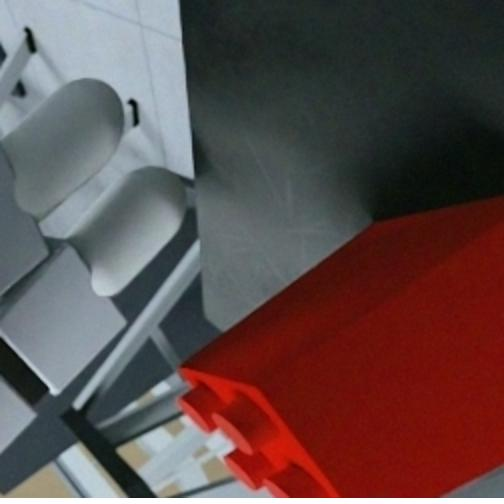

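Emit:
{"api": "move", "payload": {
  "arm1": {"target": [-1.014, -0.240, 0.651, 0.5330, -0.6380, 0.4270, -0.3560], "speed": 0.05},
  "arm3": {"target": [1.764, -0.643, 0.785, -0.0783, 0.0934, 0.7601, -0.6378], "speed": 0.08},
  "arm2": {"target": [0.687, -0.703, 0.80, 0.6170, -0.7430, -0.1990, 0.1650], "speed": 0.1},
  "cameras": ["arm1_cam_wrist", "arm2_cam_wrist", "arm3_cam_wrist"]
}}

Scene clock: 3255.23 s.
Joint torques (N m): arm1=[0.21 -18.73 7.46 0.42 1.05 0.11] | arm2=[0.15 -23 5.72 1.48 -0.79 0.01] | arm3=[-0.5 -15.97 9.35 0.99 -0.35 0.79] | arm4=[0.44 -22.01 9.03 -0.72 1.11 -0.13] | arm5=[0.56 -23.3 6.02 -0.09 -0.96 0.01] | arm6=[-0.09 -24.47 13.03 0.98 -1.08 0.12]
Heat: arm1: hottest joint2_rad 60 °C; arm2: hottest joint2_rad 65 °C; arm3: hottest joint3_rad 47 °C; arm4: hottest joint2_rad 68 °C; arm5: hottest joint2_rad 66 °C; arm6: hottest joint3_rad 54 °C.
move: arm1 off_target; arm2 done; arm3 off_target
Joint velocities: within noise
arm1.joint_positions: joint1_rad=+0.151 joint2_rad=+2.570 joint3_rad=+1.611 joint4_rad=-0.300 joint5_rad=+1.376 joint6_rad=-1.893 hand_index_mcp=-0.210 hand_index_abd=+0.007 hand_index_pip=+0.576 hand_index_dip=+0.697 hand_middle_mcp=-0.205 hand_middle_abd=+0.194 hand_middle_pip=+0.578 hand_middle_dip=+0.698 hand_ring_mcp=+0.991 hand_ring_abd=-0.002 hand_ring_pip=+0.574 hand_ring_dip=+0.696 hand_thumb_cmc=-0.567 hand_thumb_axl=+0.679 hand_thumb_mcp=+0.223 hand_thumb_ipl=+0.170 hand_current_limit=+0.600 hand_speed=-0.600
arm1.joint_status: not commanded
arm1.hand_state: goal,goal,goal,goal,goal,goal,goal,goal,goal,goal,goal,goal,goal,goal,goal,goal
arm1.index_mcp_current_ma: -45
arm1.index_abd_current_ma: 23
arm1.index_pip_current_ma: -1
arm1.index_dip_current_ma: 3
arm1.middle_mcp_current_ma: -19
arm1.middle_abd_current_ma: -19
arm1.middle_pip_current_ma: 5
arm1.middle_dip_current_ma: 9
arm1.ring_mcp_current_ma: -41
arm1.ring_abd_current_ma: -5
arm1.ring_pip_current_ma: -7
arm1.ring_dip_current_ma: 0
arm1.thumb_cmc_current_ma: 10
arm1.thumb_axl_current_ma: 3
arm1.thumb_mcp_current_ma: -15
arm1.thumb_ipl_current_ma: 9
arm1.hand_goal_index_mcp: -0.200
arm1.hand_goal_index_abd: 0.000
arm1.hand_goal_index_pip: 0.576
arm1.hand_goal_index_dip: 0.696
arm1.hand_goal_middle_mcp: -0.200
arm1.hand_goal_middle_abd: 0.200
arm1.hand_goal_middle_pip: 0.576
arm1.hand_goal_middle_dip: 0.696
arm1.hand_goal_ring_mcp: 1.000
arm1.hand_goal_ring_abd: 0.000
arm1.hand_goal_ring_pip: 0.576
arm1.hand_goal_ring_dip: 0.696
arm1.hand_goal_thumb_cmc: -0.570
arm1.hand_goal_thumb_axl: 0.678
arm1.hand_goal_thumb_mcp: 0.226
arm1.hand_goal_thumb_ipl: 0.168
arm1.hand: x=-1.0037 y=-0.2488 z=+0.6584 quat_wxyz=(+0.529, -0.639, +0.426, -0.361) (m; scene frame)
arm1.hand_target: x=-1.0139 y=-0.2407 z=+0.6514 quat_wxyz=(+0.533, -0.638, +0.426, -0.355) (m; scene frame)
arm1.hand_status: off_target (0.015 m and 0.8 deg from the pose sent, 0.026 m and 0.9 deg at the start)
arm2.joint_positions: joint1_rad=-0.217 joint2_rad=+2.562 joint3_rad=+1.600 joint4_rad=-0.108 joint5_rad=-1.357 joint6_rad=+2.090 hand_index_mcp=-0.207 hand_index_abd=+0.001 hand_index_pip=+0.573 hand_index_dip=+0.694 hand_middle_mcp=-0.205 hand_middle_abd=+0.189 hand_middle_pip=+0.573 hand_middle_dip=+0.693 hand_ring_mcp=+0.988 hand_ring_abd=+0.001 hand_ring_pip=+0.574 hand_ring_dip=+0.696 hand_thumb_cmc=-0.569 hand_thumb_axl=+0.680 hand_thumb_mcp=+0.224 hand_thumb_ipl=+0.170 hand_current_limit=+0.600 hand_speed=-0.600
arm2.joint_status: not commanded
arm2.hand_state: goal,goal,goal,goal,goal,goal,goal,goal,goal,goal,goal,goal,goal,goal,goal,goal
arm2.index_mcp_current_ma: -11
arm2.index_abd_current_ma: 1
arm2.index_pip_current_ma: -5
arm2.index_dip_current_ma: -2
arm2.middle_mcp_current_ma: -9
arm2.middle_abd_current_ma: -17
arm2.middle_pip_current_ma: -4
arm2.middle_dip_current_ma: -3
arm2.ring_mcp_current_ma: -24
arm2.ring_abd_current_ma: 1
arm2.ring_pip_current_ma: -2
arm2.ring_dip_current_ma: 0
arm2.thumb_cmc_current_ma: 1
arm2.thumb_axl_current_ma: 2
arm2.thumb_mcp_current_ma: -4
arm2.thumb_ipl_current_ma: 3
arm2.hand_goal_index_mcp: -0.200
arm2.hand_goal_index_abd: 0.000
arm2.hand_goal_index_pip: 0.576
arm2.hand_goal_index_dip: 0.696
arm2.hand_goal_middle_mcp: -0.200
arm2.hand_goal_middle_abd: 0.200
arm2.hand_goal_middle_pip: 0.576
arm2.hand_goal_middle_dip: 0.696
arm2.hand_goal_ring_mcp: 1.000
arm2.hand_goal_ring_abd: 0.000
arm2.hand_goal_ring_pip: 0.576
arm2.hand_goal_ring_dip: 0.696
arm2.hand_goal_thumb_cmc: -0.570
arm2.hand_goal_thumb_axl: 0.678
arm2.hand_goal_thumb_mcp: 0.226
arm2.hand_goal_thumb_ipl: 0.168
arm2.hand: x=+0.6851 y=-0.7044 z=+0.8011 quat_wxyz=(-0.615, +0.744, +0.199, -0.170) (m; scene frame)
arm2.hand_target: x=+0.6871 y=-0.7031 z=+0.8000 quat_wxyz=(-0.616, +0.743, +0.201, -0.166) (m; scene frame)
arm2.hand_status: done (0.003 m and 0.7 deg from the pose sent, 0.169 m and 0.9 deg at the start; a joint's target at an end of its range on 46 of 77 steps)
arm3.joint_positions: joint1_rad=-0.010 joint2_rad=+2.316 joint3_rad=+1.562 joint4_rad=-0.465 joint5_rad=+1.415 joint6_rad=-2.006 hand_index_mcp=-0.434 hand_index_abd=-0.006 hand_index_pip=+0.614 hand_index_dip=+0.717 hand_middle_mcp=-0.486 hand_middle_abd=-0.042 hand_middle_pip=+0.610 hand_middle_dip=+0.715 hand_ring_mcp=-0.202 hand_ring_abd=-0.024 hand_ring_pip=+0.593 hand_ring_dip=+0.686 hand_thumb_cmc=-0.501 hand_thumb_axl=+0.687 hand_thumb_mcp=+0.096 hand_thumb_ipl=+0.205 hand_current_limit=+0.600 hand_speed=-0.600
arm3.joint_status: not commanded
arm3.hand_state: blocked,goal,blocked,blocked,blocked,blocked,blocked,goal,overload,blocked,goal,goal,blocked,goal,blocked,blocked
arm3.index_mcp_current_ma: 440
arm3.index_abd_current_ma: -3
arm3.index_pip_current_ma: 63
arm3.index_dip_current_ma: 26
arm3.middle_mcp_current_ma: 358
arm3.middle_abd_current_ma: -59
arm3.middle_pip_current_ma: 54
arm3.middle_dip_current_ma: 22
arm3.ring_mcp_current_ma: 0
arm3.ring_abd_current_ma: -25
arm3.ring_pip_current_ma: 19
arm3.ring_dip_current_ma: -9
arm3.thumb_cmc_current_ma: 160
arm3.thumb_axl_current_ma: 9
arm3.thumb_mcp_current_ma: 440
arm3.thumb_ipl_current_ma: 93
arm3.hand_goal_index_mcp: -0.600
arm3.hand_goal_index_abd: 0.000
arm3.hand_goal_index_pip: 0.576
arm3.hand_goal_index_dip: 0.696
arm3.hand_goal_middle_mcp: -0.600
arm3.hand_goal_middle_abd: 0.000
arm3.hand_goal_middle_pip: 0.576
arm3.hand_goal_middle_dip: 0.696
arm3.hand_goal_ring_mcp: 1.000
arm3.hand_goal_ring_abd: 0.000
arm3.hand_goal_ring_pip: 0.576
arm3.hand_goal_ring_dip: 0.696
arm3.hand_goal_thumb_cmc: -0.570
arm3.hand_goal_thumb_axl: 0.678
arm3.hand_goal_thumb_mcp: -0.100
arm3.hand_goal_thumb_ipl: 0.168
arm3.on_its_own: hand_ring_mcp moved +0.130 toward your old target +1.000
arm3.hand: x=+1.7477 y=-0.6397 z=+0.8074 quat_wxyz=(-0.103, +0.064, +0.753, -0.646) (m; scene frame)
arm3.hand_target: x=+1.7621 y=-0.6422 z=+0.7861 quat_wxyz=(-0.075, +0.090, +0.760, -0.639) (m; scene frame)
arm3.hand_status: off_target (0.028 m and 4.6 deg from the pose sent, 0.043 m and 3.9 deg at the start)
arm4, arm5: as last shown
arm6.joint_positions: joint1_rad=-0.058 joint2_rad=+2.171 joint3_rad=+1.808 joint4_rad=-0.768 joint5_rad=-1.378 joint6_rad=+2.069 hand_index_mcp=-0.189 hand_index_abd=+0.005 hand_index_pip=+0.577 hand_index_dip=+0.698 hand_middle_mcp=-0.187 hand_middle_abd=+0.193 hand_middle_pip=+0.579 hand_middle_dip=+0.699 hand_ring_mcp=+0.988 hand_ring_abd=+0.002 hand_ring_pip=+0.574 hand_ring_dip=+0.696 hand_thumb_cmc=-0.572 hand_thumb_axl=+0.676 hand_thumb_mcp=+0.236 hand_thumb_ipl=+0.170 hand_current_limit=+0.600 hand_speed=-0.800
arm6.joint_status: not commanded
arm6.hand_state: goal,goal,goal,goal,goal,goal,goal,goal,goal,goal,goal,goal,goal,goal,goal,goal
arm6.index_mcp_current_ma: -15
arm6.index_abd_current_ma: 5
arm6.index_pip_current_ma: 1
arm6.index_dip_current_ma: 1
arm6.middle_mcp_current_ma: -10
arm6.middle_abd_current_ma: -8
arm6.middle_pip_current_ma: 2
arm6.middle_dip_current_ma: 3
arm6.ring_mcp_current_ma: -22
arm6.ring_abd_current_ma: 1
arm6.ring_pip_current_ma: -2
arm6.ring_dip_current_ma: 0
arm6.thumb_cmc_current_ma: -1
arm6.thumb_axl_current_ma: -2
arm6.thumb_mcp_current_ma: -7
arm6.thumb_ipl_current_ma: 3
arm6.hand_goal_index_mcp: -0.180
arm6.hand_goal_index_abd: 0.000
arm6.hand_goal_index_pip: 0.576
arm6.hand_goal_index_dip: 0.696
arm6.hand_goal_middle_mcp: -0.180
arm6.hand_goal_middle_abd: 0.200
arm6.hand_goal_middle_pip: 0.576
arm6.hand_goal_middle_dip: 0.696
arm6.hand_goal_ring_mcp: 1.000
arm6.hand_goal_ring_abd: 0.000
arm6.hand_goal_ring_pip: 0.576
arm6.hand_goal_ring_dip: 0.696
arm6.hand_goal_thumb_cmc: -0.570
arm6.hand_goal_thumb_axl: 0.678
arm6.hand_goal_thumb_mcp: 0.240
arm6.hand_goal_thumb_ipl: 0.168
arm6.hand: x=-1.8673 y=+0.4141 z=+0.9657 quat_wxyz=(-0.145, +0.202, +0.742, -0.623) (m; scene frame)
arm6.hand_target: x=-1.8801 y=+0.4192 z=+1.0001 quat_wxyz=(-0.169, +0.181, +0.745, -0.620) (m; scene frame)
arm6.hand_status: not commanded
pictures: arm1_cam_wrist, arm2_cam_wrist, arm3_cam_wrist
camera_calibration:
arm1_cam_wrist: T_world_to_cam=[[-0.364333, 0.656635, -0.660373, 0.267717], [-0.765871, 0.19216, 0.613609, -1.16857], [0.529815, 0.729318, 0.432887, 0.548446], [0, 0, 0, 1]] pos_world=[-1.08801, -0.351231, 0.656423]
arm2_cam_wrist: T_world_to_cam=[[-0.611761, -0.52268, -0.593763, 0.554513], [-0.00138598, -0.749898, 0.661552, -1.10916], [-0.791041, 0.405534, 0.458034, 0.586393], [0, 0, 0, 1]] pos_world=[0.801553, -0.779724, 0.794425]
arm3_cam_wrist: T_world_to_cam=[[0.753406, -0.0490021, -0.655727, -0.789116], [0.580795, 0.517163, 0.628665, -1.2376], [0.308312, -0.854483, 0.418094, -1.29436], [0, 0, 0, 1]] pos_world=[1.71239, -0.504634, 0.801757]

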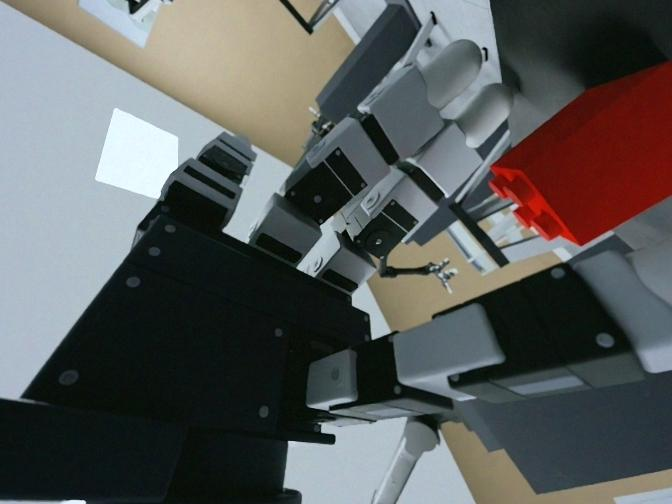

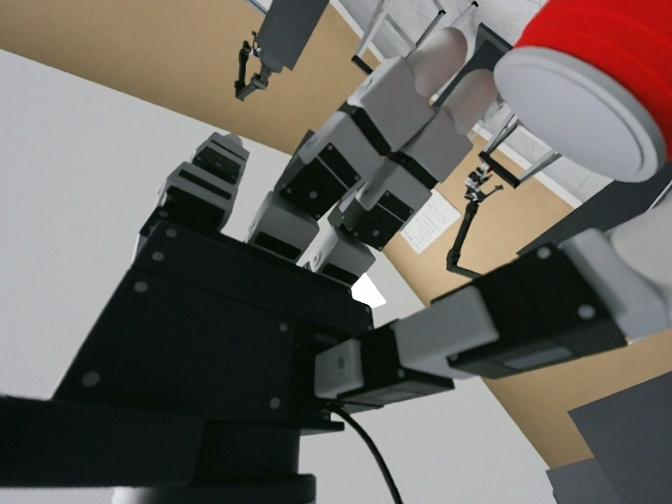

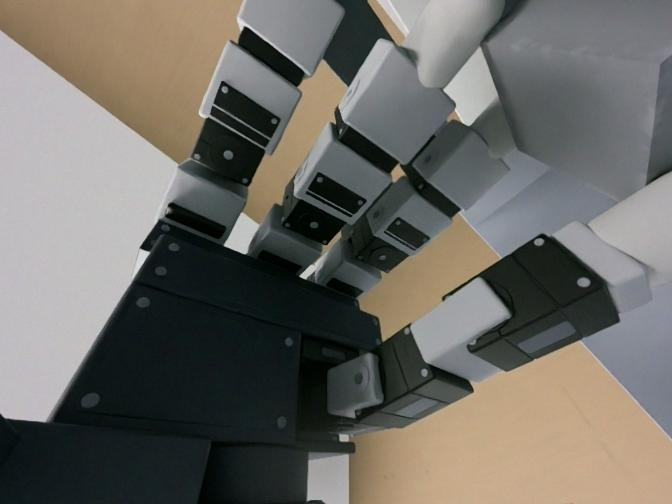

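Emit:
{"api": "wait", "payload": {
  "seconds": 0,
  "cameras": ["room_b", "room_a"]
}}

Emit:
{"api": "zoom_image", "payload": {
  "camera": "room_b",
  "region": [450, 250, 590, 355]
}}

Emit:
{"api": "zoom_image", "payload": {
  "camera": "room_a",
  "region": [440, 225, 500, 275]
}}

Scene clock: 3279.80 s.
Joint torques (N m): arm1=[0.26 -18.73 7.49 0.47 1.06 0.13] | arm2=[0.09 -22.89 5.79 1.55 -0.8 0.02] | arm3=[-0.56 -16.32 9.24 0.95 -0.33 0.8] | arm4=[0.56 -21.71 8.99 -0.81 1.08 -0.11] | arm5=[0.56 -23.36 6.01 -0.09 -0.96 0.01] | arm6=[-0.03 -24.47 13.04 0.98 -1.09 0.12]
Heat: arm1: hottest joint2_rad 62 °C; arm2: hottest joint2_rad 67 °C; arm3: hottest joint3_rad 48 °C; arm4: hottest joint2_rad 68 °C; arm5: hottest joint2_rad 66 °C; arm6: hottest joint3_rad 55 °C.
Joint velocities: within noise
arm1.joint_positions: joint1_rad=+0.151 joint2_rad=+2.570 joint3_rad=+1.611 joint4_rad=-0.300 joint5_rad=+1.376 joint6_rad=-1.892 hand_index_mcp=-0.210 hand_index_abd=+0.007 hand_index_pip=+0.576 hand_index_dip=+0.697 hand_middle_mcp=-0.205 hand_middle_abd=+0.194 hand_middle_pip=+0.578 hand_middle_dip=+0.698 hand_ring_mcp=+0.991 hand_ring_abd=-0.002 hand_ring_pip=+0.574 hand_ring_dip=+0.696 hand_thumb_cmc=-0.567 hand_thumb_axl=+0.679 hand_thumb_mcp=+0.223 hand_thumb_ipl=+0.170 hand_current_limit=+0.600 hand_speed=-0.600
arm1.joint_status: not commanded
arm1.hand_state: goal,goal,goal,goal,goal,goal,goal,goal,goal,goal,goal,goal,goal,goal,goal,goal
arm1.index_mcp_current_ma: -45
arm1.index_abd_current_ma: 23
arm1.index_pip_current_ma: -1
arm1.index_dip_current_ma: 3
arm1.middle_mcp_current_ma: -19
arm1.middle_abd_current_ma: -19
arm1.middle_pip_current_ma: 5
arm1.middle_dip_current_ma: 9
arm1.ring_mcp_current_ma: -41
arm1.ring_abd_current_ma: -5
arm1.ring_pip_current_ma: -7
arm1.ring_dip_current_ma: 0
arm1.thumb_cmc_current_ma: 10
arm1.thumb_axl_current_ma: 3
arm1.thumb_mcp_current_ma: -15
arm1.thumb_ipl_current_ma: 9
arm1.hand_goal_index_mcp: -0.200
arm1.hand_goal_index_abd: 0.000
arm1.hand_goal_index_pip: 0.576
arm1.hand_goal_index_dip: 0.696
arm1.hand_goal_middle_mcp: -0.200
arm1.hand_goal_middle_abd: 0.200
arm1.hand_goal_middle_pip: 0.576
arm1.hand_goal_middle_dip: 0.696
arm1.hand_goal_ring_mcp: 1.000
arm1.hand_goal_ring_abd: 0.000
arm1.hand_goal_ring_pip: 0.576
arm1.hand_goal_ring_dip: 0.696
arm1.hand_goal_thumb_cmc: -0.570
arm1.hand_goal_thumb_axl: 0.678
arm1.hand_goal_thumb_mcp: 0.226
arm1.hand_goal_thumb_ipl: 0.168
arm1.hand: x=-1.0037 y=-0.2488 z=+0.6584 quat_wxyz=(+0.529, -0.639, +0.426, -0.361) (m; scene frame)
arm1.hand_target: x=-1.0139 y=-0.2407 z=+0.6514 quat_wxyz=(+0.534, -0.638, +0.426, -0.355) (m; scene frame)
arm1.hand_status: off_target (0.015 m and 0.8 deg from the pose sent, 0.026 m and 0.9 deg at the start)
arm2.joint_positions: joint1_rad=-0.217 joint2_rad=+2.562 joint3_rad=+1.600 joint4_rad=-0.108 joint5_rad=-1.357 joint6_rad=+2.090 hand_index_mcp=-0.207 hand_index_abd=+0.001 hand_index_pip=+0.573 hand_index_dip=+0.694 hand_middle_mcp=-0.205 hand_middle_abd=+0.189 hand_middle_pip=+0.573 hand_middle_dip=+0.693 hand_ring_mcp=+0.988 hand_ring_abd=+0.001 hand_ring_pip=+0.574 hand_ring_dip=+0.696 hand_thumb_cmc=-0.569 hand_thumb_axl=+0.680 hand_thumb_mcp=+0.224 hand_thumb_ipl=+0.170 hand_current_limit=+0.600 hand_speed=-0.600
arm2.joint_status: not commanded
arm2.hand_state: goal,goal,goal,goal,goal,goal,goal,goal,goal,goal,goal,goal,goal,goal,goal,goal
arm2.index_mcp_current_ma: -11
arm2.index_abd_current_ma: 1
arm2.index_pip_current_ma: -5
arm2.index_dip_current_ma: -2
arm2.middle_mcp_current_ma: -9
arm2.middle_abd_current_ma: -17
arm2.middle_pip_current_ma: -4
arm2.middle_dip_current_ma: -3
arm2.ring_mcp_current_ma: -24
arm2.ring_abd_current_ma: 1
arm2.ring_pip_current_ma: -2
arm2.ring_dip_current_ma: 0
arm2.thumb_cmc_current_ma: 1
arm2.thumb_axl_current_ma: 2
arm2.thumb_mcp_current_ma: -4
arm2.thumb_ipl_current_ma: 3
arm2.hand_goal_index_mcp: -0.200
arm2.hand_goal_index_abd: 0.000
arm2.hand_goal_index_pip: 0.576
arm2.hand_goal_index_dip: 0.696
arm2.hand_goal_middle_mcp: -0.200
arm2.hand_goal_middle_abd: 0.200
arm2.hand_goal_middle_pip: 0.576
arm2.hand_goal_middle_dip: 0.696
arm2.hand_goal_ring_mcp: 1.000
arm2.hand_goal_ring_abd: 0.000
arm2.hand_goal_ring_pip: 0.576
arm2.hand_goal_ring_dip: 0.696
arm2.hand_goal_thumb_cmc: -0.570
arm2.hand_goal_thumb_axl: 0.678
arm2.hand_goal_thumb_mcp: 0.226
arm2.hand_goal_thumb_ipl: 0.168
arm2.hand: x=+0.6851 y=-0.7044 z=+0.8011 quat_wxyz=(-0.615, +0.744, +0.199, -0.170) (m; scene frame)
arm2.hand_target: x=+0.6871 y=-0.7031 z=+0.8000 quat_wxyz=(-0.616, +0.743, +0.201, -0.166) (m; scene frame)
arm2.hand_status: done (0.003 m and 0.7 deg from the pose sent, 0.169 m and 0.9 deg at the start; a joint's target at an end of its range on 46 of 77 steps)
arm3.joint_positions: joint1_rad=-0.010 joint2_rad=+2.316 joint3_rad=+1.562 joint4_rad=-0.465 joint5_rad=+1.415 joint6_rad=-2.006 hand_index_mcp=-0.434 hand_index_abd=-0.006 hand_index_pip=+0.614 hand_index_dip=+0.717 hand_middle_mcp=-0.486 hand_middle_abd=-0.042 hand_middle_pip=+0.610 hand_middle_dip=+0.715 hand_ring_mcp=-0.202 hand_ring_abd=-0.024 hand_ring_pip=+0.593 hand_ring_dip=+0.686 hand_thumb_cmc=-0.501 hand_thumb_axl=+0.687 hand_thumb_mcp=+0.096 hand_thumb_ipl=+0.205 hand_current_limit=+0.600 hand_speed=-0.600
arm3.joint_status: not commanded
arm3.hand_state: blocked,goal,blocked,blocked,blocked,blocked,blocked,goal,overload,blocked,goal,goal,blocked,goal,blocked,blocked
arm3.index_mcp_current_ma: 440
arm3.index_abd_current_ma: -3
arm3.index_pip_current_ma: 63
arm3.index_dip_current_ma: 26
arm3.middle_mcp_current_ma: 358
arm3.middle_abd_current_ma: -59
arm3.middle_pip_current_ma: 54
arm3.middle_dip_current_ma: 22
arm3.ring_mcp_current_ma: 0
arm3.ring_abd_current_ma: -25
arm3.ring_pip_current_ma: 19
arm3.ring_dip_current_ma: -9
arm3.thumb_cmc_current_ma: 160
arm3.thumb_axl_current_ma: 9
arm3.thumb_mcp_current_ma: 440
arm3.thumb_ipl_current_ma: 93
arm3.hand_goal_index_mcp: -0.600
arm3.hand_goal_index_abd: 0.000
arm3.hand_goal_index_pip: 0.576
arm3.hand_goal_index_dip: 0.696
arm3.hand_goal_middle_mcp: -0.600
arm3.hand_goal_middle_abd: 0.000
arm3.hand_goal_middle_pip: 0.576
arm3.hand_goal_middle_dip: 0.696
arm3.hand_goal_ring_mcp: 1.000
arm3.hand_goal_ring_abd: 0.000
arm3.hand_goal_ring_pip: 0.576
arm3.hand_goal_ring_dip: 0.696
arm3.hand_goal_thumb_cmc: -0.570
arm3.hand_goal_thumb_axl: 0.678
arm3.hand_goal_thumb_mcp: -0.100
arm3.hand_goal_thumb_ipl: 0.168
arm3.hand: x=+1.7477 y=-0.6397 z=+0.8074 quat_wxyz=(-0.103, +0.064, +0.753, -0.646) (m; scene frame)
arm3.hand_target: x=+1.7621 y=-0.6422 z=+0.7861 quat_wxyz=(-0.075, +0.090, +0.760, -0.639) (m; scene frame)
arm3.hand_status: off_target (0.028 m and 4.6 deg from the pose sent, 0.043 m and 3.9 deg at the start)
arm4.joint_positions: joint1_rad=+2.098 joint2_rad=+2.301 joint3_rad=+1.940 joint4_rad=-1.619 joint5_rad=+1.392 joint6_rad=-1.169 hand_index_mcp=-0.210 hand_index_abd=+0.001 hand_index_pip=+0.578 hand_index_dip=+0.699 hand_middle_mcp=-0.208 hand_middle_abd=-0.003 hand_middle_pip=+0.578 hand_middle_dip=+0.699 hand_ring_mcp=+0.991 hand_ring_abd=-0.001 hand_ring_pip=+0.576 hand_ring_dip=+0.696 hand_thumb_cmc=-0.568 hand_thumb_axl=+0.676 hand_thumb_mcp=+0.223 hand_thumb_ipl=+0.170 hand_current_limit=+0.400 hand_speed=-0.850
arm4.joint_status: not commanded
arm4.hand_state: goal,goal,goal,goal,goal,goal,goal,goal,goal,goal,goal,goal,goal,goal,goal,goal
arm4.index_mcp_current_ma: -10
arm4.index_abd_current_ma: 0
arm4.index_pip_current_ma: 1
arm4.index_dip_current_ma: 2
arm4.middle_mcp_current_ma: -8
arm4.middle_abd_current_ma: -1
arm4.middle_pip_current_ma: 1
arm4.middle_dip_current_ma: 2
arm4.ring_mcp_current_ma: -9
arm4.ring_abd_current_ma: 0
arm4.ring_pip_current_ma: 0
arm4.ring_dip_current_ma: 0
arm4.thumb_cmc_current_ma: 1
arm4.thumb_axl_current_ma: -1
arm4.thumb_mcp_current_ma: -2
arm4.thumb_ipl_current_ma: 1
arm4.hand_goal_index_mcp: -0.200
arm4.hand_goal_index_abd: 0.000
arm4.hand_goal_index_pip: 0.576
arm4.hand_goal_index_dip: 0.696
arm4.hand_goal_middle_mcp: -0.200
arm4.hand_goal_middle_abd: 0.000
arm4.hand_goal_middle_pip: 0.576
arm4.hand_goal_middle_dip: 0.696
arm4.hand_goal_ring_mcp: 1.000
arm4.hand_goal_ring_abd: 0.000
arm4.hand_goal_ring_pip: 0.576
arm4.hand_goal_ring_dip: 0.696
arm4.hand_goal_thumb_cmc: -0.570
arm4.hand_goal_thumb_axl: 0.678
arm4.hand_goal_thumb_mcp: 0.226
arm4.hand_goal_thumb_ipl: 0.168
arm4.hand: x=+1.5619 y=+1.2494 z=+0.9479 quat_wxyz=(+0.202, -0.254, +0.717, -0.617) (m; scene frame)
arm4.hand_target: x=+1.5706 y=+1.2478 z=+0.9601 quat_wxyz=(+0.204, -0.247, +0.720, -0.616) (m; scene frame)
arm4.hand_status: not commanded
arm5.joint_positions: joint1_rad=-0.084 joint2_rad=+2.446 joint3_rad=+1.938 joint4_rad=-1.243 joint5_rad=-1.382 joint6_rad=+1.363 hand_index_mcp=-0.178 hand_index_abd=-0.003 hand_index_pip=+0.578 hand_index_dip=+0.698 hand_middle_mcp=-0.179 hand_middle_abd=-0.003 hand_middle_pip=+0.578 hand_middle_dip=+0.699 hand_ring_mcp=+0.991 hand_ring_abd=+0.001 hand_ring_pip=+0.575 hand_ring_dip=+0.696 hand_thumb_cmc=-0.568 hand_thumb_axl=+0.680 hand_thumb_mcp=+0.237 hand_thumb_ipl=+0.170 hand_current_limit=+0.500 hand_speed=-0.800
arm5.joint_status: not commanded
arm5.hand_state: goal,goal,goal,goal,goal,goal,goal,goal,goal,goal,goal,goal,goal,goal,goal,goal
arm5.index_mcp_current_ma: -33
arm5.index_abd_current_ma: -8
arm5.index_pip_current_ma: 7
arm5.index_dip_current_ma: 8
arm5.middle_mcp_current_ma: -35
arm5.middle_abd_current_ma: -9
arm5.middle_pip_current_ma: 7
arm5.middle_dip_current_ma: 9
arm5.ring_mcp_current_ma: -35
arm5.ring_abd_current_ma: 4
arm5.ring_pip_current_ma: -2
arm5.ring_dip_current_ma: 0
arm5.thumb_cmc_current_ma: 6
arm5.thumb_axl_current_ma: 8
arm5.thumb_mcp_current_ma: -15
arm5.thumb_ipl_current_ma: 7
arm5.hand_goal_index_mcp: -0.170
arm5.hand_goal_index_abd: 0.000
arm5.hand_goal_index_pip: 0.576
arm5.hand_goal_index_dip: 0.696
arm5.hand_goal_middle_mcp: -0.170
arm5.hand_goal_middle_abd: 0.000
arm5.hand_goal_middle_pip: 0.576
arm5.hand_goal_middle_dip: 0.696
arm5.hand_goal_ring_mcp: 1.000
arm5.hand_goal_ring_abd: 0.000
arm5.hand_goal_ring_pip: 0.576
arm5.hand_goal_ring_dip: 0.696
arm5.hand_goal_thumb_cmc: -0.570
arm5.hand_goal_thumb_axl: 0.678
arm5.hand_goal_thumb_mcp: 0.240
arm5.hand_goal_thumb_ipl: 0.168
arm5.hand: x=-0.5319 y=+1.7968 z=+0.9643 quat_wxyz=(-0.415, +0.474, +0.604, -0.489) (m; scene frame)
arm5.hand_target: x=-0.5267 y=+1.7963 z=+0.9699 quat_wxyz=(-0.414, +0.479, +0.600, -0.489) (m; scene frame)
arm5.hand_status: not commanded
arm6.joint_positions: joint1_rad=-0.058 joint2_rad=+2.171 joint3_rad=+1.808 joint4_rad=-0.768 joint5_rad=-1.378 joint6_rad=+2.069 hand_index_mcp=-0.189 hand_index_abd=+0.005 hand_index_pip=+0.577 hand_index_dip=+0.698 hand_middle_mcp=-0.187 hand_middle_abd=+0.193 hand_middle_pip=+0.579 hand_middle_dip=+0.699 hand_ring_mcp=+0.988 hand_ring_abd=+0.002 hand_ring_pip=+0.574 hand_ring_dip=+0.696 hand_thumb_cmc=-0.572 hand_thumb_axl=+0.676 hand_thumb_mcp=+0.236 hand_thumb_ipl=+0.170 hand_current_limit=+0.600 hand_speed=-0.800
arm6.joint_status: not commanded
arm6.hand_state: goal,goal,goal,goal,goal,goal,goal,goal,goal,goal,goal,goal,goal,goal,goal,goal
arm6.index_mcp_current_ma: -15
arm6.index_abd_current_ma: 5
arm6.index_pip_current_ma: 1
arm6.index_dip_current_ma: 1
arm6.middle_mcp_current_ma: -10
arm6.middle_abd_current_ma: -8
arm6.middle_pip_current_ma: 2
arm6.middle_dip_current_ma: 3
arm6.ring_mcp_current_ma: -22
arm6.ring_abd_current_ma: 1
arm6.ring_pip_current_ma: -2
arm6.ring_dip_current_ma: 0
arm6.thumb_cmc_current_ma: -1
arm6.thumb_axl_current_ma: -2
arm6.thumb_mcp_current_ma: -7
arm6.thumb_ipl_current_ma: 3
arm6.hand_goal_index_mcp: -0.180
arm6.hand_goal_index_abd: 0.000
arm6.hand_goal_index_pip: 0.576
arm6.hand_goal_index_dip: 0.696
arm6.hand_goal_middle_mcp: -0.180
arm6.hand_goal_middle_abd: 0.200
arm6.hand_goal_middle_pip: 0.576
arm6.hand_goal_middle_dip: 0.696
arm6.hand_goal_ring_mcp: 1.000
arm6.hand_goal_ring_abd: 0.000
arm6.hand_goal_ring_pip: 0.576
arm6.hand_goal_ring_dip: 0.696
arm6.hand_goal_thumb_cmc: -0.570
arm6.hand_goal_thumb_axl: 0.678
arm6.hand_goal_thumb_mcp: 0.240
arm6.hand_goal_thumb_ipl: 0.168
arm6.hand: x=-1.8673 y=+0.4141 z=+0.9657 quat_wxyz=(-0.145, +0.202, +0.742, -0.623) (m; scene frame)
arm6.hand_target: x=-1.8801 y=+0.4192 z=+1.0001 quat_wxyz=(-0.169, +0.181, +0.745, -0.620) (m; scene frame)
arm6.hand_status: not commanded
pictures: room_a, room_b

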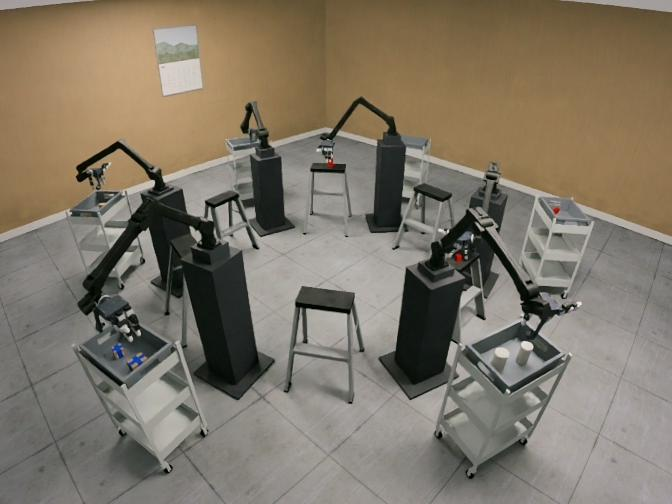

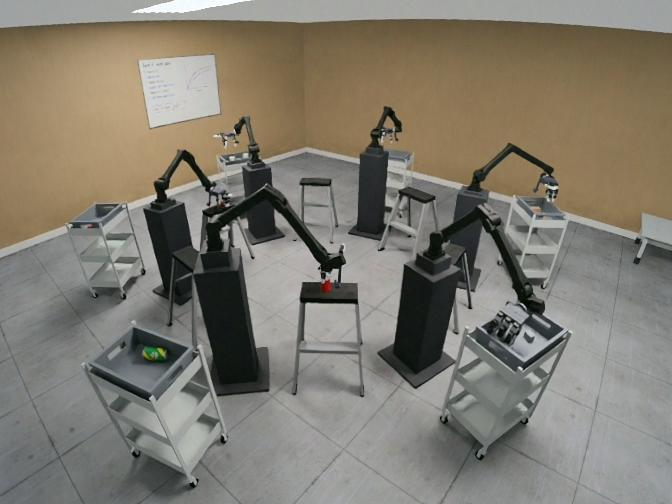

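Scaled by 3.600.

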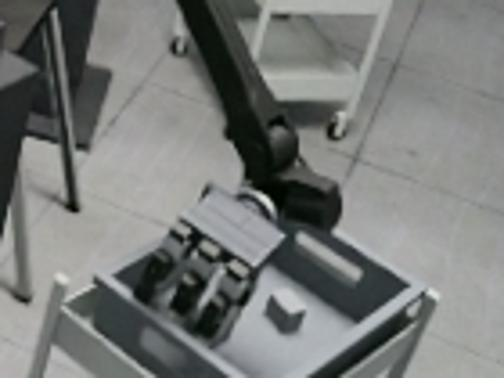

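Scaled by 8.400.

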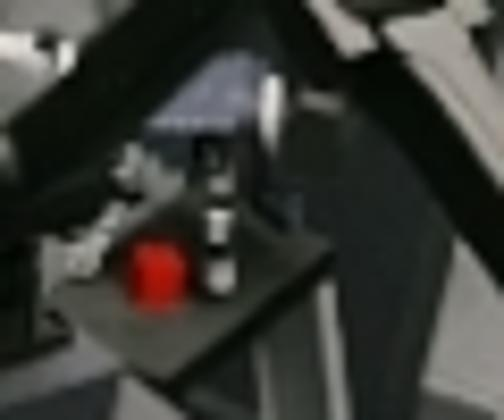

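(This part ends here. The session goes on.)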